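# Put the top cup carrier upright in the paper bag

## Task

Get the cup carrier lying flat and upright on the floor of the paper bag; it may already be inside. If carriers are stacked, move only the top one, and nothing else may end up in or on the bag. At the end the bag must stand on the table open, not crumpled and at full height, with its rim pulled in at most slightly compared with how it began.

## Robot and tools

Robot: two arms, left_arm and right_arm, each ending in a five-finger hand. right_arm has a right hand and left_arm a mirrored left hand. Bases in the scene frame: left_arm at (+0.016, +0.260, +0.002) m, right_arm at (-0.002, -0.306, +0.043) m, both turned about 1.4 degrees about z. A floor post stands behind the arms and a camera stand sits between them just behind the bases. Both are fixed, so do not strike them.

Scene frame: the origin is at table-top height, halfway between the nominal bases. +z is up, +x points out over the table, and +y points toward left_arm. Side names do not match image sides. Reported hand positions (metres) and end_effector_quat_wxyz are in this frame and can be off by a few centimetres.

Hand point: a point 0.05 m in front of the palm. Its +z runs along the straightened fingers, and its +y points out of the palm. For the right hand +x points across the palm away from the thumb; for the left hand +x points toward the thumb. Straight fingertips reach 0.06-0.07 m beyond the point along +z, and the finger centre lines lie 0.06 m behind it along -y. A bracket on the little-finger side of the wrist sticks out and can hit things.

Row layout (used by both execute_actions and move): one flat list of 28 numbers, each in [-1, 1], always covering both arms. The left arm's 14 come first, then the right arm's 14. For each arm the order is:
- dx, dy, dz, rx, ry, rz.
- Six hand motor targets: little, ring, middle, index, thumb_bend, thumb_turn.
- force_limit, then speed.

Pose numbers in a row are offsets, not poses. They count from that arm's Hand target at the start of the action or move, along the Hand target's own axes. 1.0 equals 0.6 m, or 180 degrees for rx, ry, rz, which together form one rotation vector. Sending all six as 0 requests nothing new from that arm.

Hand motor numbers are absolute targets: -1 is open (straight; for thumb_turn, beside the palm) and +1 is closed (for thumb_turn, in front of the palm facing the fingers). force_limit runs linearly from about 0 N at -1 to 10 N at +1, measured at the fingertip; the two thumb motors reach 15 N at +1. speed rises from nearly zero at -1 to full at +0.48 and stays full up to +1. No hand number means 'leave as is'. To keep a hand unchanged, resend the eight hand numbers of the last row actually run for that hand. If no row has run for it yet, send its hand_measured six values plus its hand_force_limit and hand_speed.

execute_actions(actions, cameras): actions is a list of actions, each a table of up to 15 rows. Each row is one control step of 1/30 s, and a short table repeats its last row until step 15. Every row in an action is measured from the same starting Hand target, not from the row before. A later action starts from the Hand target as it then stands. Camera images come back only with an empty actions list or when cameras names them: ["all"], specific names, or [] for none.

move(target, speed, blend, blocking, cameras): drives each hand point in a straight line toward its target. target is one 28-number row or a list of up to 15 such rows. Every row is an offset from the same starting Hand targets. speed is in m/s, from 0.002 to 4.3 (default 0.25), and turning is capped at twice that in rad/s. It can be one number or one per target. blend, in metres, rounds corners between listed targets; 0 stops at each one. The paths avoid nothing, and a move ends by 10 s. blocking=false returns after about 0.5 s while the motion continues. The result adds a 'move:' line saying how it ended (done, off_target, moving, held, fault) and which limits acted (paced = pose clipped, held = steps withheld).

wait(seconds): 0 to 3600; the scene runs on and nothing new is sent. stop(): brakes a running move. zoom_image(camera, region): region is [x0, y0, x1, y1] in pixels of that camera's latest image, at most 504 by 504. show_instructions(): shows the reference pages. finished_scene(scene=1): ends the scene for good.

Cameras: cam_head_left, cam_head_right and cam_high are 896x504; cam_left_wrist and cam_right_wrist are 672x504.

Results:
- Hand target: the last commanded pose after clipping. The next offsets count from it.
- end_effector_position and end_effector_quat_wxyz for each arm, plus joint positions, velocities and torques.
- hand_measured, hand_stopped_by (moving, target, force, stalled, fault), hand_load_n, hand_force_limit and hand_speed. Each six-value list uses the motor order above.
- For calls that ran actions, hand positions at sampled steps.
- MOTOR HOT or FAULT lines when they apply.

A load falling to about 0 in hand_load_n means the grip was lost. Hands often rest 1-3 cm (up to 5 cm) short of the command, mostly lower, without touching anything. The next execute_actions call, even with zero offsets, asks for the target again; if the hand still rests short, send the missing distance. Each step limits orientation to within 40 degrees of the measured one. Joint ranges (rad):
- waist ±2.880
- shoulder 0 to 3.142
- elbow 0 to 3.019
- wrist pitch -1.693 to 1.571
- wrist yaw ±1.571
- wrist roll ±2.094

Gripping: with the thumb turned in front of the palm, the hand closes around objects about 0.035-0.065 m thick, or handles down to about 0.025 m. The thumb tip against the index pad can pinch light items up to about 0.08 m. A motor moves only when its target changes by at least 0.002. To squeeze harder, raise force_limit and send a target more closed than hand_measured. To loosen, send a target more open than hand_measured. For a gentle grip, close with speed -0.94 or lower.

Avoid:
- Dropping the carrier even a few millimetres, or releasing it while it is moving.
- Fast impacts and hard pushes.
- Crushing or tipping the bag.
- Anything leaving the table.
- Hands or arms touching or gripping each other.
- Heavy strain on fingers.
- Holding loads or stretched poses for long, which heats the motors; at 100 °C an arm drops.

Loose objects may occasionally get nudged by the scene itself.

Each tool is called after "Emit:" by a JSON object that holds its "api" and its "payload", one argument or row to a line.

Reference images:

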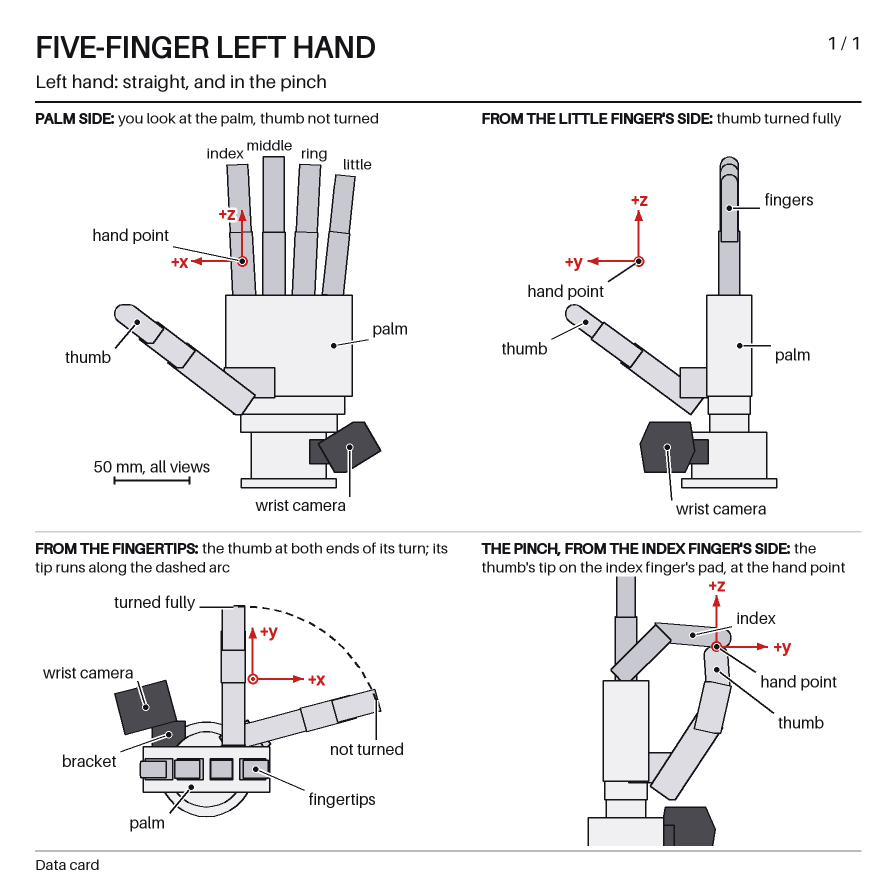

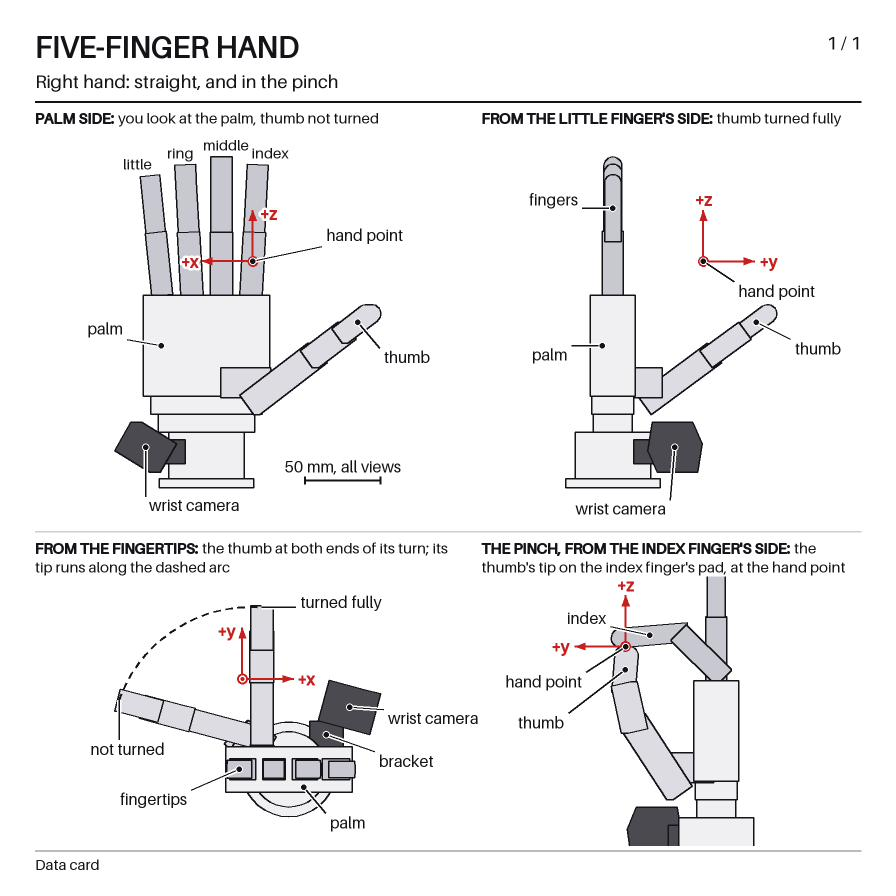

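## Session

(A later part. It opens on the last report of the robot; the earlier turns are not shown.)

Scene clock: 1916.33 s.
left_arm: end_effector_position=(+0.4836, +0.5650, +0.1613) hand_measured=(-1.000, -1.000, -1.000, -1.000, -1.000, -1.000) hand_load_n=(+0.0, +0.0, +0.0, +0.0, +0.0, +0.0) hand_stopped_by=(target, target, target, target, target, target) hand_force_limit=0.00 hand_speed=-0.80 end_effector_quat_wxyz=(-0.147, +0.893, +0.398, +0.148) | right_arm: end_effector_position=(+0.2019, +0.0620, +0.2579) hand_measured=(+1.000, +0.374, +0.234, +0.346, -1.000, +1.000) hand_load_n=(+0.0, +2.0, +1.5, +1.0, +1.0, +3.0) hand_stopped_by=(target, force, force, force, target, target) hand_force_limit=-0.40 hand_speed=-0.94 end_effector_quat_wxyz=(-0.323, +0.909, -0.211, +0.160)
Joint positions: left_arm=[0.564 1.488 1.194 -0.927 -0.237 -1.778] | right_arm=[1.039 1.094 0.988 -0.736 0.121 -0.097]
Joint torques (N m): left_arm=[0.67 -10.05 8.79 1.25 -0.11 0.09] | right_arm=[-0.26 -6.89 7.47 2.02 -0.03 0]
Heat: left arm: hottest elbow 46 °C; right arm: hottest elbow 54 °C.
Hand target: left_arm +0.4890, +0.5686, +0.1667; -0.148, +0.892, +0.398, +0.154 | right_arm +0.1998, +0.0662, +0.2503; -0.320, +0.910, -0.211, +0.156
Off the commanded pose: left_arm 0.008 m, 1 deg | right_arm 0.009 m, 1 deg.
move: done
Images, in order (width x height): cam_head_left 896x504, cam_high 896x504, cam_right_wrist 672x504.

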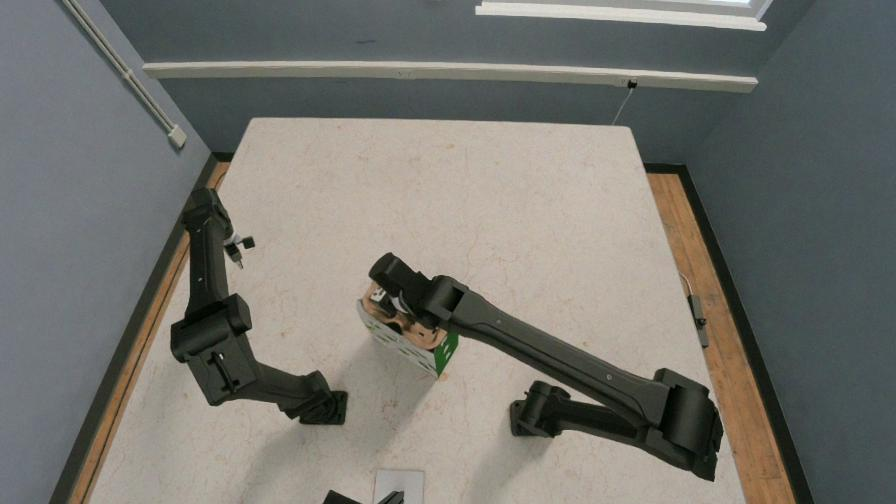

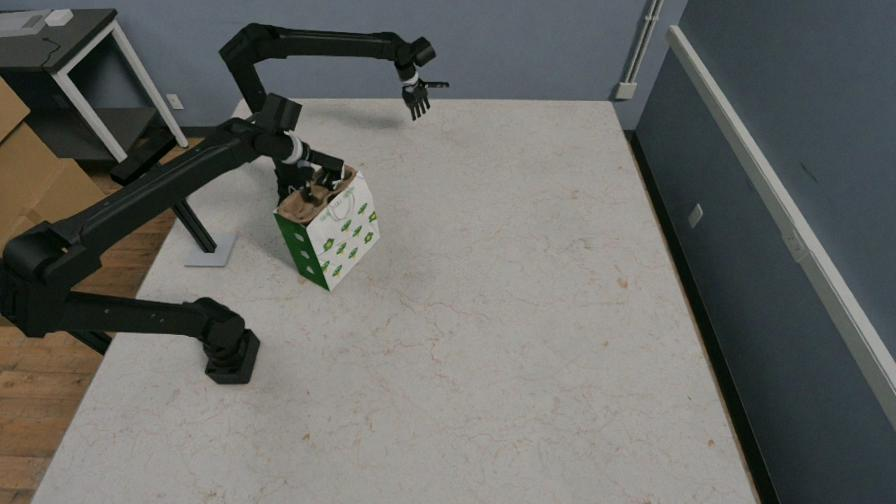

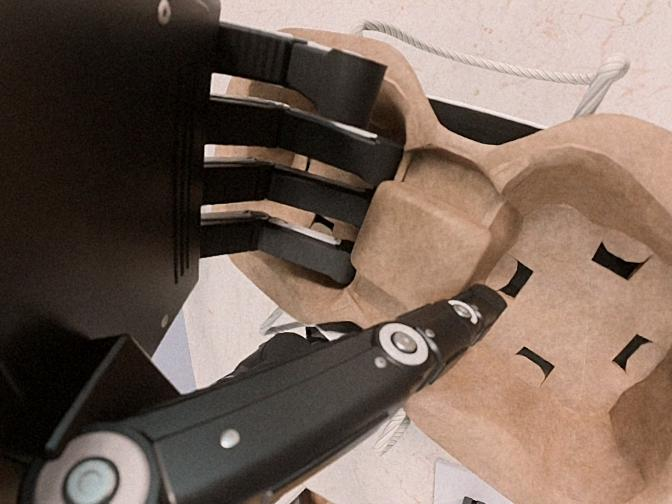

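Emit:
{"api": "move", "payload": {
  "target": [
    [0,0,0,0,0,0,-1,-1,-1,-1,-1,-1,0,-0.8,0.0087,-0.0378,-0.0435,0,0,0,1,0.55,0.55,0.55,-1,1,-0.4,-0.94],
    [0,0,0,0,0,0,-1,-1,-1,-1,-1,-1,0,-0.8,0.0086,-0.0331,-0.0476,0,0,0,1,0.55,0.55,0.55,-1,1,-0.4,-0.94],
    [0,0,0,0,0,0,-1,-1,-1,-1,-1,-1,0,-0.8,0.0004,0.0025,-0.0066,0,0,0,1,0.55,0.55,0.55,-1,1,-0.4,-0.94]
  ],
  "speed": 0.05,
  "cameras": ["cam_high","cam_head_left","cam_right_wrist"]
}}

Emit:
{"api": "zoom_image", "payload": {
  "camera": "cam_high",
  "region": [250, 140, 390, 310]
}}

Emit:
{"api": "zoom_image", "payload": {
  "camera": "cam_head_left",
  "region": [340, 260, 480, 390]
}}

Emit:
{"api": "zoom_image", "payload": {
  "camera": "cam_right_wrist",
  "region": [380, 0, 672, 240]
}}

Scene clock: 1942.63 s.
left_arm: end_effector_position=(+0.4836, +0.5650, +0.1613) hand_measured=(-1.000, -1.000, -1.000, -1.000, -1.000, -1.000) hand_load_n=(+0.0, +0.0, +0.0, +0.0, +0.0, +0.0) hand_stopped_by=(target, target, target, target, target, target) hand_force_limit=0.00 hand_speed=-0.80 end_effector_quat_wxyz=(-0.147, +0.893, +0.398, +0.148) | right_arm: end_effector_position=(+0.1987, +0.0570, +0.2509) hand_measured=(+1.000, +0.374, +0.234, +0.346, -1.000, +1.000) hand_load_n=(+0.0, +3.0, +2.0, +1.5, +0.5, +2.5) hand_stopped_by=(target, force, force, force, target, target) hand_force_limit=-0.40 hand_speed=-0.94 end_effector_quat_wxyz=(-0.313, +0.913, -0.211, +0.156)
Joint positions: left_arm=[0.564 1.488 1.194 -0.927 -0.237 -1.778] | right_arm=[1.039 1.094 0.977 -0.748 0.12 -0.096]
Joint torques (N m): left_arm=[0.73 -10.87 8.68 1.09 -0.12 0.09] | right_arm=[0.15 -7.06 7.97 2.06 -0.02 0.01]
Heat: left arm: hottest elbow 46 °C; right arm: hottest elbow 51 °C.
Hand target: left_arm +0.4890, +0.5686, +0.1667; -0.148, +0.892, +0.398, +0.154 | right_arm +0.1978, +0.0630, +0.2522; -0.320, +0.910, -0.211, +0.155
Off the commanded pose: left_arm 0.008 m, 1 deg | right_arm 0.006 m, 1 deg.
move: done
Images, in order (width x height): cam_head_left 896x504, cam_high 896x504, cam_right_wrist 672x504.

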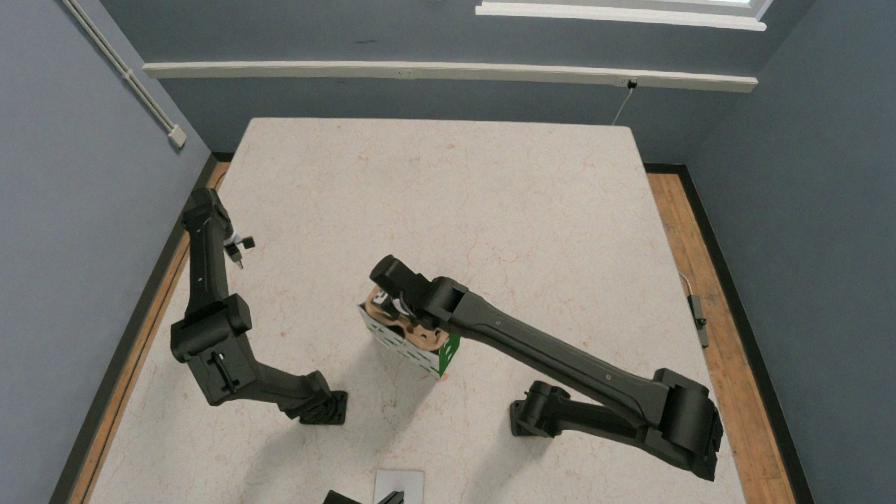

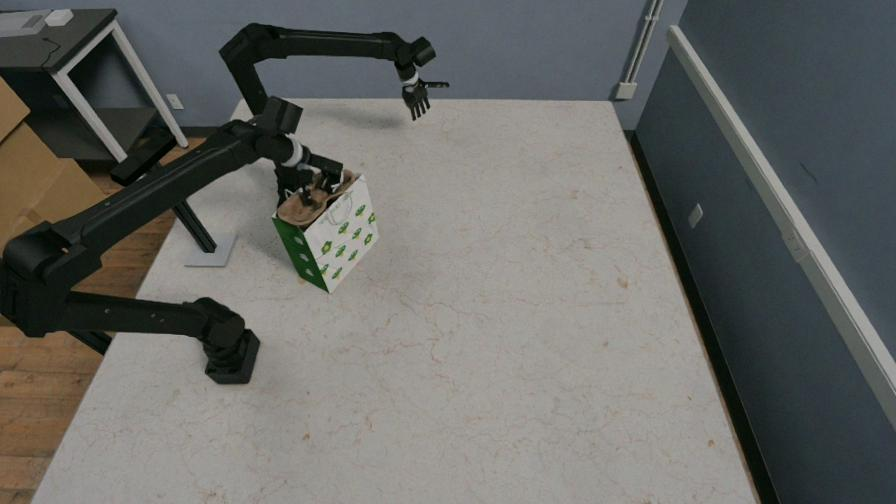

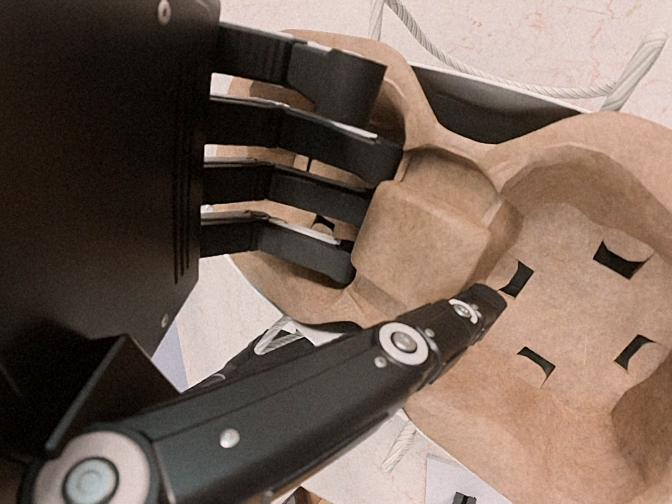

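Scaled by 2.965 from the camera's image (finer frame: 1280x720).

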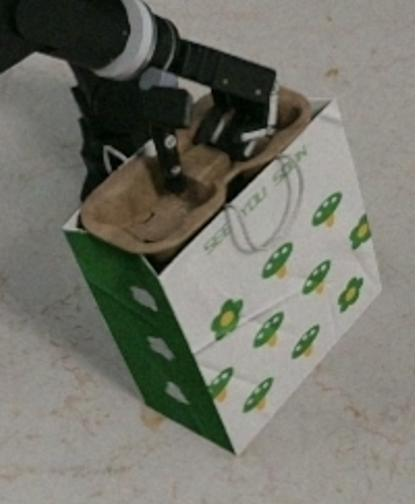

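Scaled by 3.600 from the camera's image (finer frame: 1280x720).

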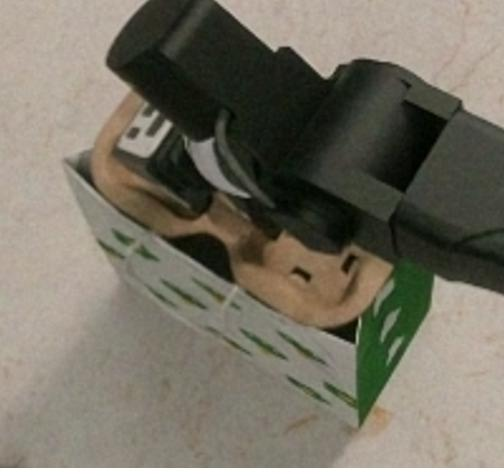

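Scaled by 1.726 from the camera's image (finer frame: 960x720).

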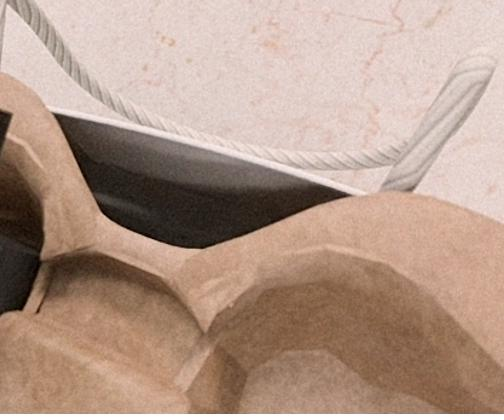

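Emit:
{"api": "zoom_image", "payload": {
  "camera": "cam_head_left",
  "region": [350, 290, 450, 370]
}}

Emit:
{"api": "zoom_image", "payload": {
  "camera": "cam_high",
  "region": [265, 155, 375, 245]
}}

Scaled by 5.040 from the camera's image (finer frame: 1280x720).

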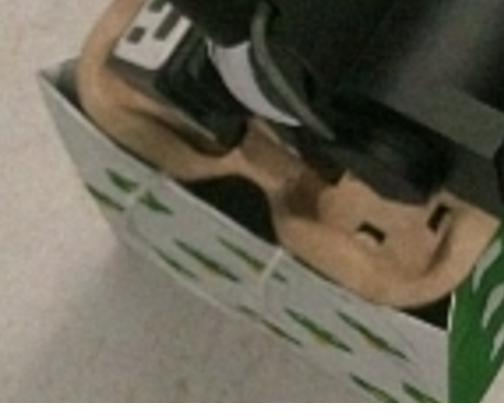

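Scaled by 4.582 from the camera's image (finer frame: 1280x720).

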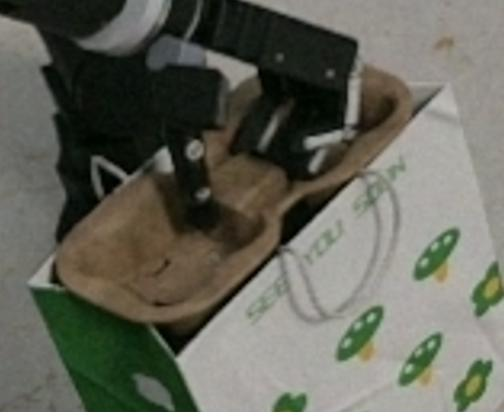

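Emit:
{"api": "move", "payload": {
  "target": [0,0,0,0,0,0,-1,-1,-1,-1,-1,-1,0,-0.8,-0.003,0.013,0.0149,0,0,0,1,0.55,0.55,0.55,-1,1,-0.4,-0.94],
  "speed": 0.04,
  "cameras": ["cam_high","cam_head_left","cam_right_wrist"]
}}

Emit:
{"api": "zoom_image", "payload": {
  "camera": "cam_head_left",
  "region": [340, 280, 460, 390]
}}

Emit:
{"api": "zoom_image", "payload": {
  "camera": "cam_high",
  "region": [260, 150, 390, 300]
}}

Scene clock: 1964.03 s.
left_arm: end_effector_position=(+0.4836, +0.5650, +0.1613) hand_measured=(-1.000, -1.000, -1.000, -1.000, -1.000, -1.000) hand_load_n=(+0.5, +0.0, +0.0, +0.0, +0.0, +0.0) hand_stopped_by=(target, target, target, target, target, target) hand_force_limit=0.00 hand_speed=-0.80 end_effector_quat_wxyz=(-0.147, +0.893, +0.398, +0.148) | right_arm: end_effector_position=(+0.2008, +0.0611, +0.2475) hand_measured=(+1.000, +0.374, +0.234, +0.346, -1.000, +1.000) hand_load_n=(+0.0, +3.5, +2.5, +1.0, +0.5, +1.5) hand_stopped_by=(target, force, force, force, target, target) hand_force_limit=-0.40 hand_speed=-0.94 end_effector_quat_wxyz=(-0.323, +0.909, -0.212, +0.158)
Joint positions: left_arm=[0.564 1.488 1.194 -0.927 -0.237 -1.778] | right_arm=[1.039 1.094 0.961 -0.71 0.12 -0.094]
Joint torques (N m): left_arm=[1.32 -10.75 8.7 1.33 -0.13 0.12] | right_arm=[0.03 -7.06 7.1 1.74 0.01 -0.06]
Heat: left arm: hottest elbow 46 °C; right arm: hottest elbow 51 °C.
Hand target: left_arm +0.4890, +0.5686, +0.1667; -0.148, +0.892, +0.398, +0.154 | right_arm +0.1979, +0.0631, +0.2404; -0.320, +0.910, -0.211, +0.156
Off the commanded pose: left_arm 0.008 m, 1 deg | right_arm 0.008 m, 1 deg.
move: done
Images, in order (width x height): cam_head_left 896x504, cam_high 896x504, cam_right_wrist 672x504.

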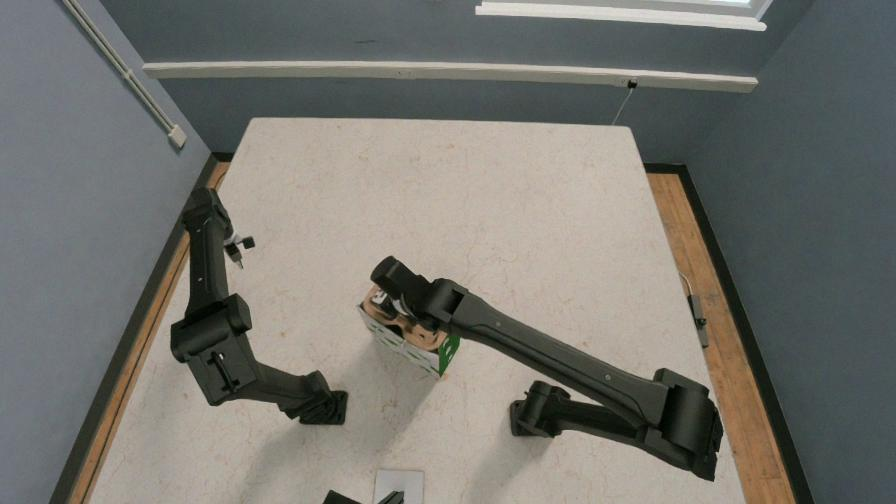

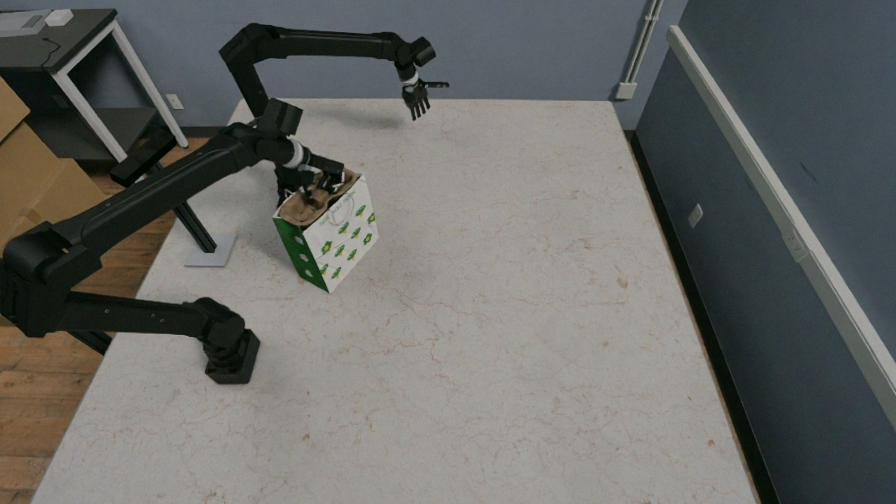

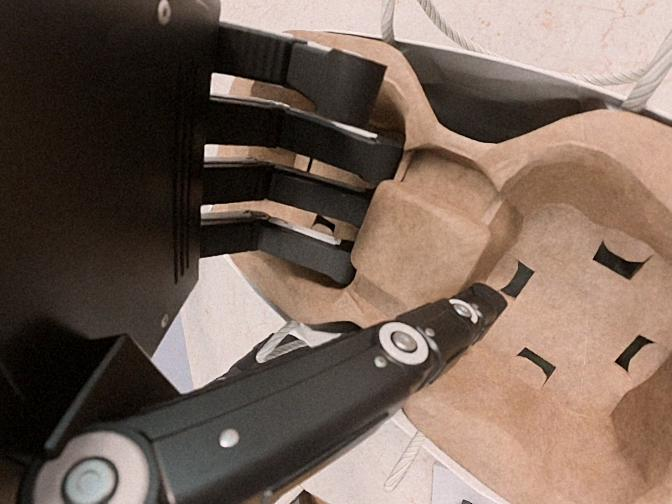

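Scaled by 4.200 from the camera's image (finer frame: 1280x720).

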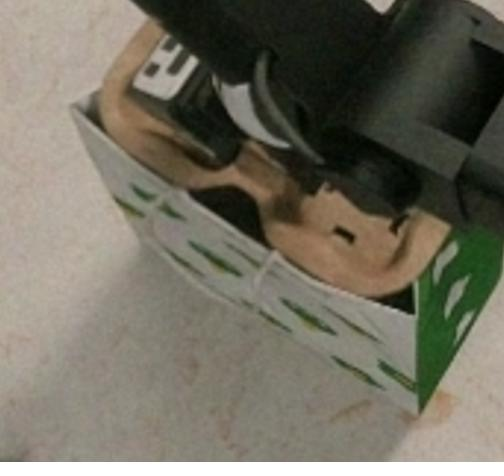

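Scaled by 3.360 from the camera's image (finer frame: 1280x720).

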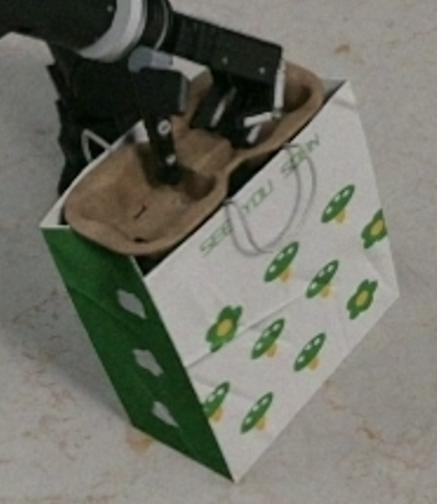

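Emit:
{"api": "move", "payload": {
  "target": [0,0,0,0,0,0,-1,-1,-1,-1,-1,-1,0,-0.8,-0.0022,0.0148,0.0047,0,0,0,1,0.55,0.55,0.55,-1,1,-0.4,-0.94],
  "speed": 0.04,
  "cameras": ["cam_high","cam_head_left","cam_right_wrist"]
}}

Emit:
{"api": "zoom_image", "payload": {
  "camera": "cam_head_left",
  "region": [340, 280, 460, 390]
}}

Emit:
{"api": "zoom_image", "payload": {
  "camera": "cam_high",
  "region": [260, 150, 390, 300]
}}

Scene clock: 1973.80 s.
left_arm: end_effector_position=(+0.4836, +0.5650, +0.1613) hand_measured=(-1.000, -1.000, -1.000, -1.000, -1.000, -1.000) hand_load_n=(+0.0, +0.0, +0.0, +0.0, -0.5, +0.0) hand_stopped_by=(target, target, target, target, target, target) hand_force_limit=0.00 hand_speed=-0.80 end_effector_quat_wxyz=(-0.147, +0.893, +0.398, +0.148) | right_arm: end_effector_position=(+0.2005, +0.0609, +0.2448) hand_measured=(+1.000, +0.374, +0.234, +0.346, -1.000, +1.000) hand_load_n=(+0.0, +3.5, +2.0, +1.5, +1.0, +1.5) hand_stopped_by=(target, force, force, force, target, target) hand_force_limit=-0.40 hand_speed=-0.94 end_effector_quat_wxyz=(-0.330, +0.906, -0.213, +0.160)
Joint positions: left_arm=[0.564 1.488 1.194 -0.927 -0.237 -1.778] | right_arm=[1.039 1.084 0.941 -0.685 0.12 -0.091]
Joint torques (N m): left_arm=[0.73 -10.81 8.62 1.22 -0.11 0.03] | right_arm=[-0.44 -7.36 6.6 1.46 0.01 -0.04]
Heat: left arm: hottest elbow 46 °C; right arm: hottest elbow 50 °C.
Hand target: left_arm +0.4890, +0.5686, +0.1667; -0.148, +0.892, +0.398, +0.154 | right_arm +0.1953, +0.0588, +0.2323; -0.320, +0.910, -0.211, +0.156
Off the commanded pose: left_arm 0.008 m, 1 deg | right_arm 0.014 m, 1 deg.
move: off_target (right_arm)
Images, in order (width x height): cam_head_left 896x504, cam_high 896x504, cam_right_wrist 672x504.

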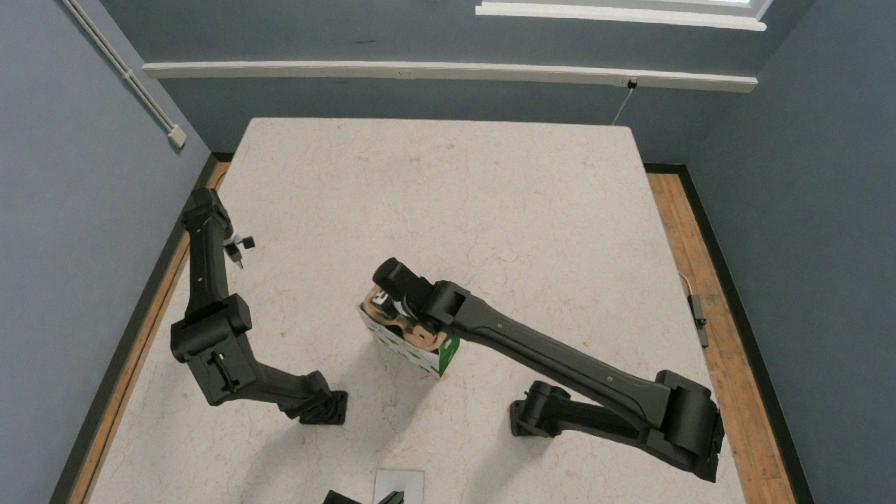

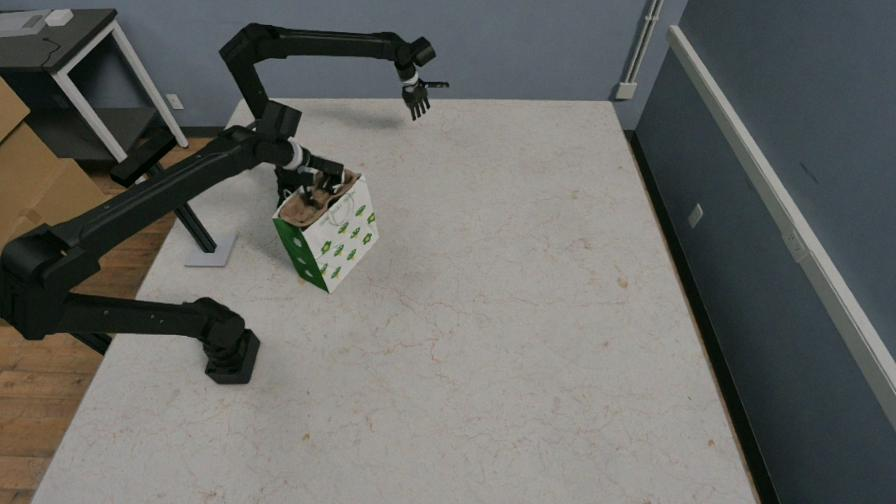

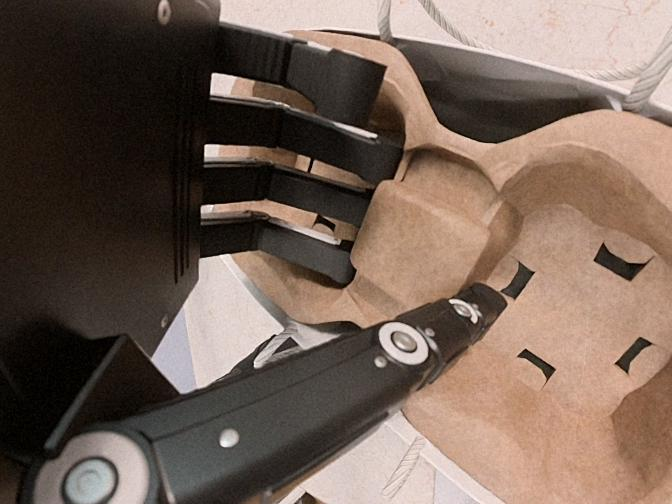

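Scaled by 4.200 from the camera's image (finer frame: 1280x720).

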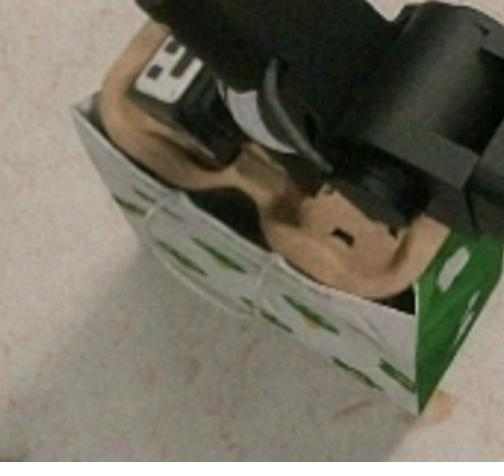

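Scaled by 3.360 from the camera's image (finer frame: 1280x720).

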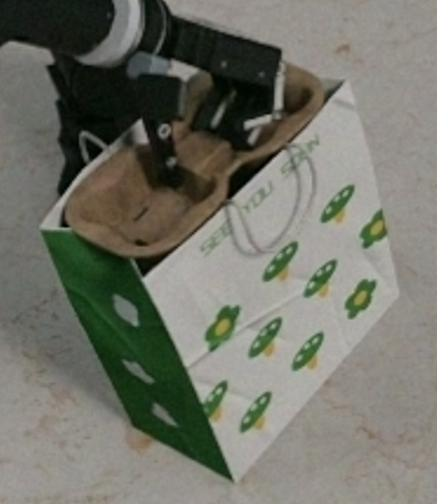

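Emit:
{"api": "move", "payload": {
  "target": [
    [0,0,0,0,0,0,-1,-1,-1,-1,-1,-1,0,-0.8,0.0248,-0.108,-0.1242,0,0,0,1,0.55,0.55,0.55,-1,1,-0.4,-0.94],
    [0,0,0,0,0,0,-1,-1,-1,-1,-1,-1,0,-0.8,0.035,-0.12,-0.1402,-0.25,0,0,1,0.55,0.55,0.55,-1,1,-0.4,-0.94]
  ],
  "speed": 0.08,
  "cameras": ["cam_high","cam_head_left","cam_right_wrist"]
}}

Emit:
{"api": "zoom_image", "payload": {
  "camera": "cam_head_left",
  "region": [330, 240, 480, 390]
}}

Emit:
{"api": "zoom_image", "payload": {
  "camera": "cam_high",
  "region": [240, 100, 400, 300]
}}

Scene clock: 2153.27 s.
left_arm: end_effector_position=(+0.4836, +0.5650, +0.1613) hand_measured=(-1.000, -1.000, -1.000, -1.000, -1.000, -1.000) hand_load_n=(+0.0, +0.0, +0.0, +0.0, +0.0, +0.0) hand_stopped_by=(target, target, target, target, target, target) hand_force_limit=0.00 hand_speed=-0.80 end_effector_quat_wxyz=(-0.147, +0.893, +0.398, +0.148) | right_arm: end_effector_position=(+0.1930, +0.0480, +0.3288) hand_measured=(+1.000, +0.374, +0.234, +0.346, -1.000, +1.000) hand_load_n=(+0.0, +3.0, +1.5, +2.0, +0.5, +2.0) hand_stopped_by=(target, force, force, force, target, target) hand_force_limit=-0.40 hand_speed=-0.94 end_effector_quat_wxyz=(+0.022, +0.967, -0.245, +0.068)
Joint positions: left_arm=[0.564 1.488 1.194 -0.927 -0.237 -1.778] | right_arm=[1.039 1.566 1.686 -1.699 0.143 -0.009]
Joint torques (N m): left_arm=[1.14 -10.58 8.64 1.22 -0.13 0.07] | right_arm=[-1.2 -14.8 10.5 -0.39 0 -0.03]
Heat: left arm: hottest elbow 47 °C; right arm: hottest elbow 46 °C.
Hand target: left_arm +0.4890, +0.5686, +0.1667; -0.148, +0.892, +0.398, +0.154 | right_arm +0.1988, +0.0560, +0.3450; +0.053, +0.964, -0.255, +0.063
Off the commanded pose: left_arm 0.008 m, 1 deg | right_arm 0.019 m, 4 deg.
joint sent to its limit (right arm) — joint 4 (wrist pitch), lower limit. The joint targets are off in orientation, not in position.
move: off_target (right_arm)
Images, in order (width x height): cam_head_left 896x504, cam_high 896x504, cam_right_wrist 672x504.

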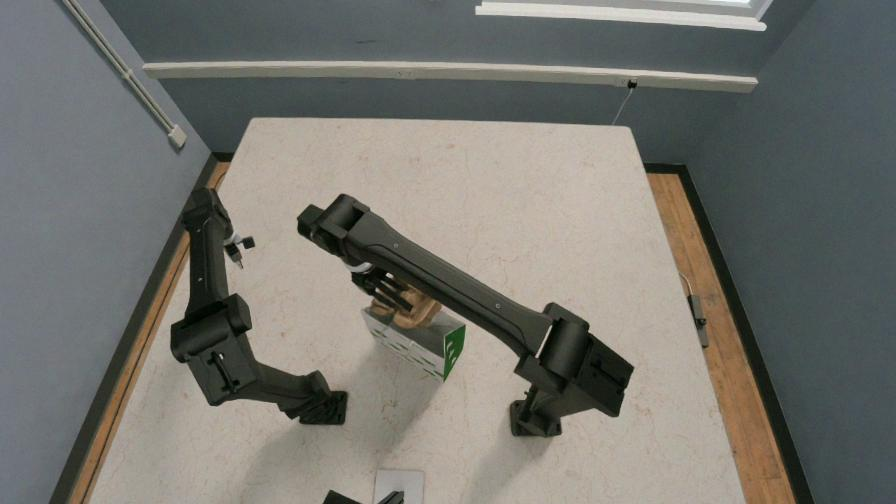

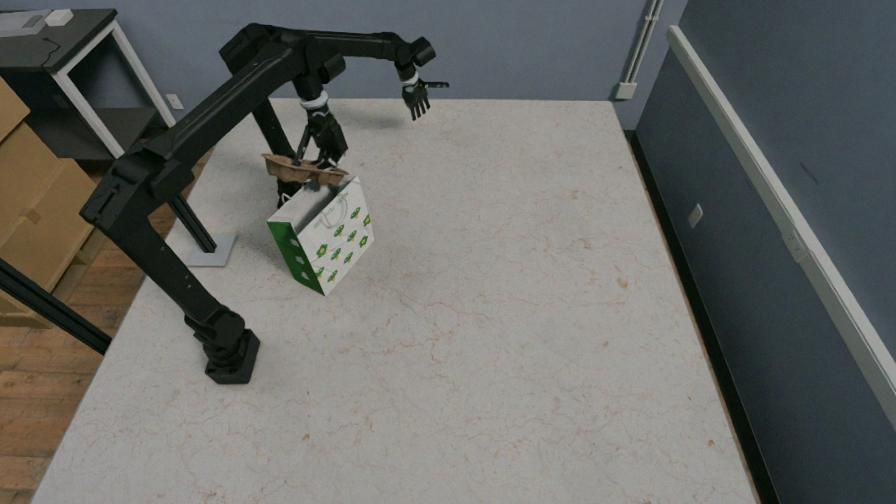

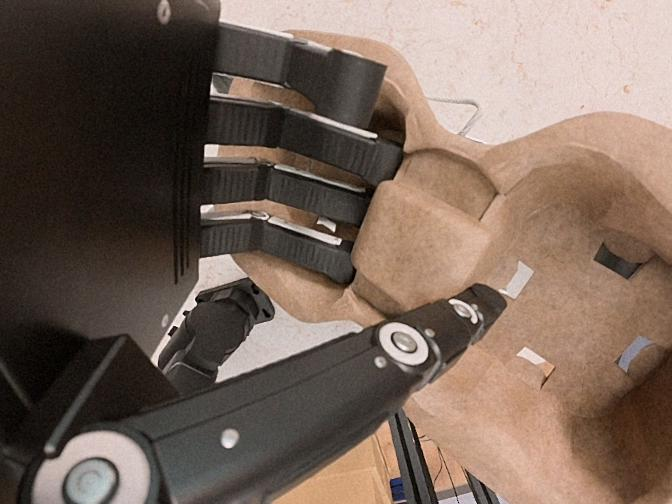

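Scaled by 3.360 from the camera's image (finer frame: 1280x720).

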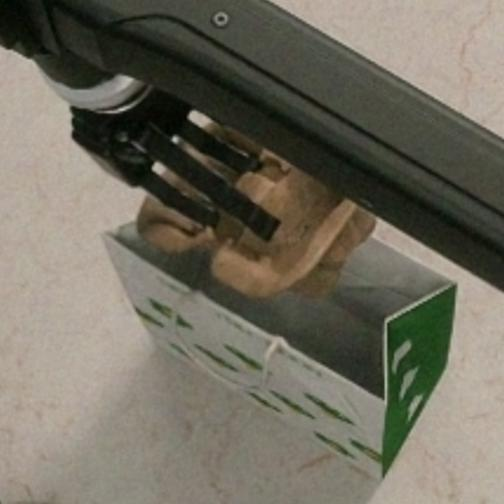

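Scaled by 2.520 from the camera's image (finer frame: 1280x720).

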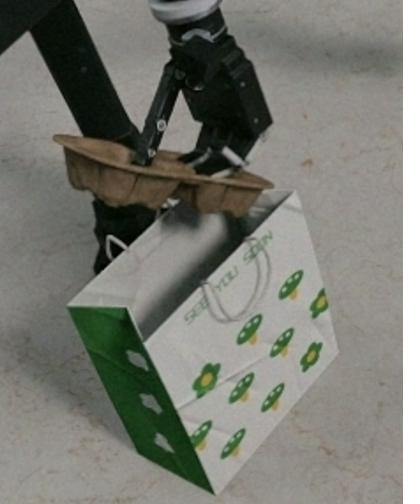

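Emit:
{"api": "move", "payload": {
  "target": [0,0,0,0,0,0,-1,-1,-1,-1,-1,-1,0,-0.8,-0.0182,0.0182,0.0578,0.0017,0.0008,-0.011,1,0.55,0.55,0.55,-1,1,-0.4,-0.94],
  "speed": 0.06,
  "cameras": ["cam_high","cam_head_left","cam_right_wrist"]
}}

Emit:
{"api": "zoom_image", "payload": {
  "camera": "cam_head_left",
  "region": [330, 240, 480, 390]
}}

Emit:
{"api": "zoom_image", "payload": {
  "camera": "cam_high",
  "region": [240, 100, 400, 300]
}}

Scene clock: 2179.47 s.
left_arm: end_effector_position=(+0.4836, +0.5650, +0.1613) hand_measured=(-1.000, -1.000, -1.000, -1.000, -1.000, -1.000) hand_load_n=(+0.0, +0.0, +0.0, +0.0, +0.0, +0.0) hand_stopped_by=(target, target, target, target, target, target) hand_force_limit=0.00 hand_speed=-0.80 end_effector_quat_wxyz=(-0.147, +0.893, +0.398, +0.148) | right_arm: end_effector_position=(+0.1898, +0.0455, +0.3094) hand_measured=(+1.000, +0.374, +0.234, +0.346, -1.000, +1.000) hand_load_n=(+0.0, +3.0, +2.0, +1.5, +1.0, +2.5) hand_stopped_by=(target, force, force, force, target, target) hand_force_limit=-0.40 hand_speed=-0.94 end_effector_quat_wxyz=(+0.050, +0.967, -0.240, +0.063)
Joint positions: left_arm=[0.564 1.488 1.194 -0.927 -0.237 -1.778] | right_arm=[1.045 1.591 1.654 -1.699 0.148 -0.009]
Joint torques (N m): left_arm=[1.2 -10.34 8.8 1.11 -0.11 0.05] | right_arm=[0.15 -14.45 7.35 -0.39 0.11 -0.03]
Heat: left arm: hottest elbow 47 °C; right arm: hottest elbow 53 °C.
Hand target: left_arm +0.4890, +0.5686, +0.1667; -0.148, +0.892, +0.398, +0.154 | right_arm +0.1873, +0.0472, +0.3098; +0.052, +0.968, -0.238, +0.064
Off the commanded pose: left_arm 0.008 m, 1 deg | right_arm 0.003 m, 0 deg.
move: done
Images, in order (width x height): cam_head_left 896x504, cam_high 896x504, cam_right_wrist 672x504.

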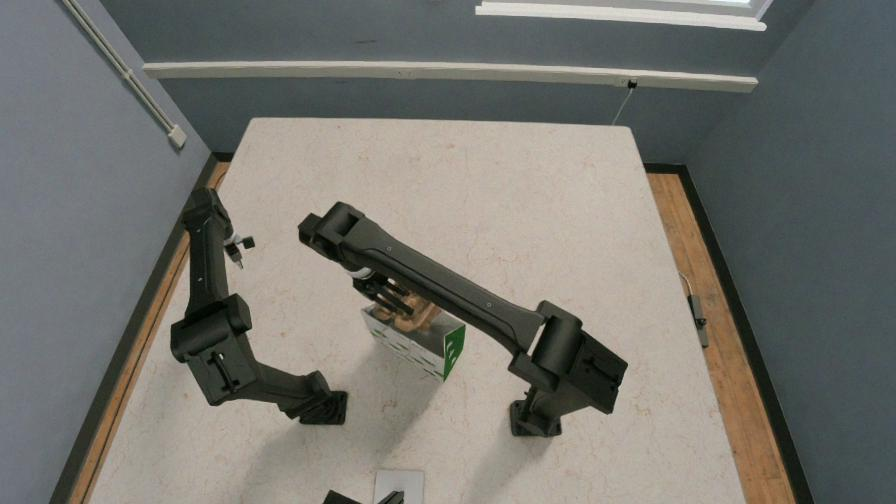

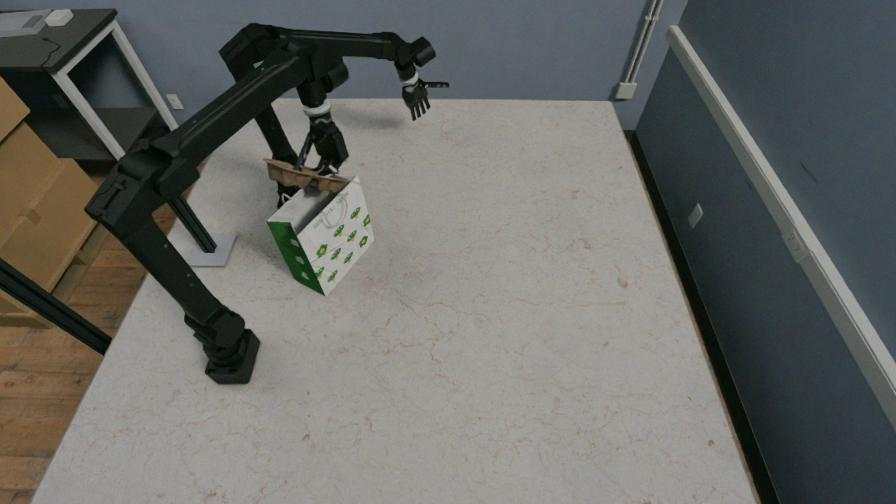

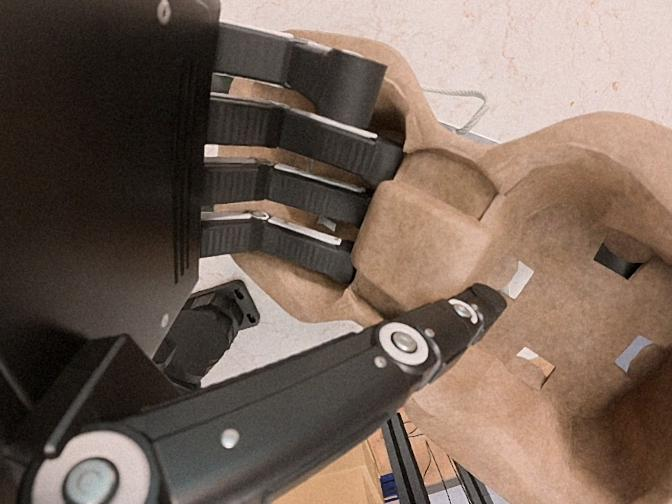

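Scaled by 3.360 from the camera's image (finer frame: 1280x720).

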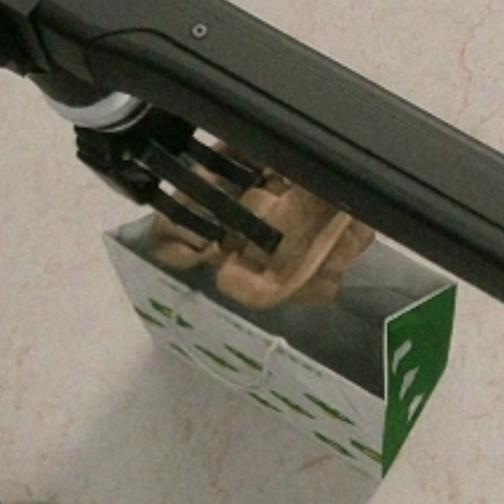

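Scaled by 2.520 from the camera's image (finer frame: 1280x720).

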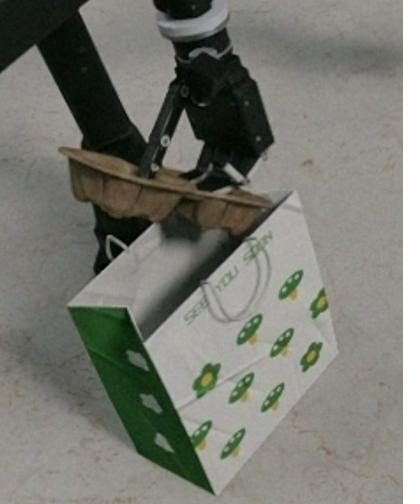

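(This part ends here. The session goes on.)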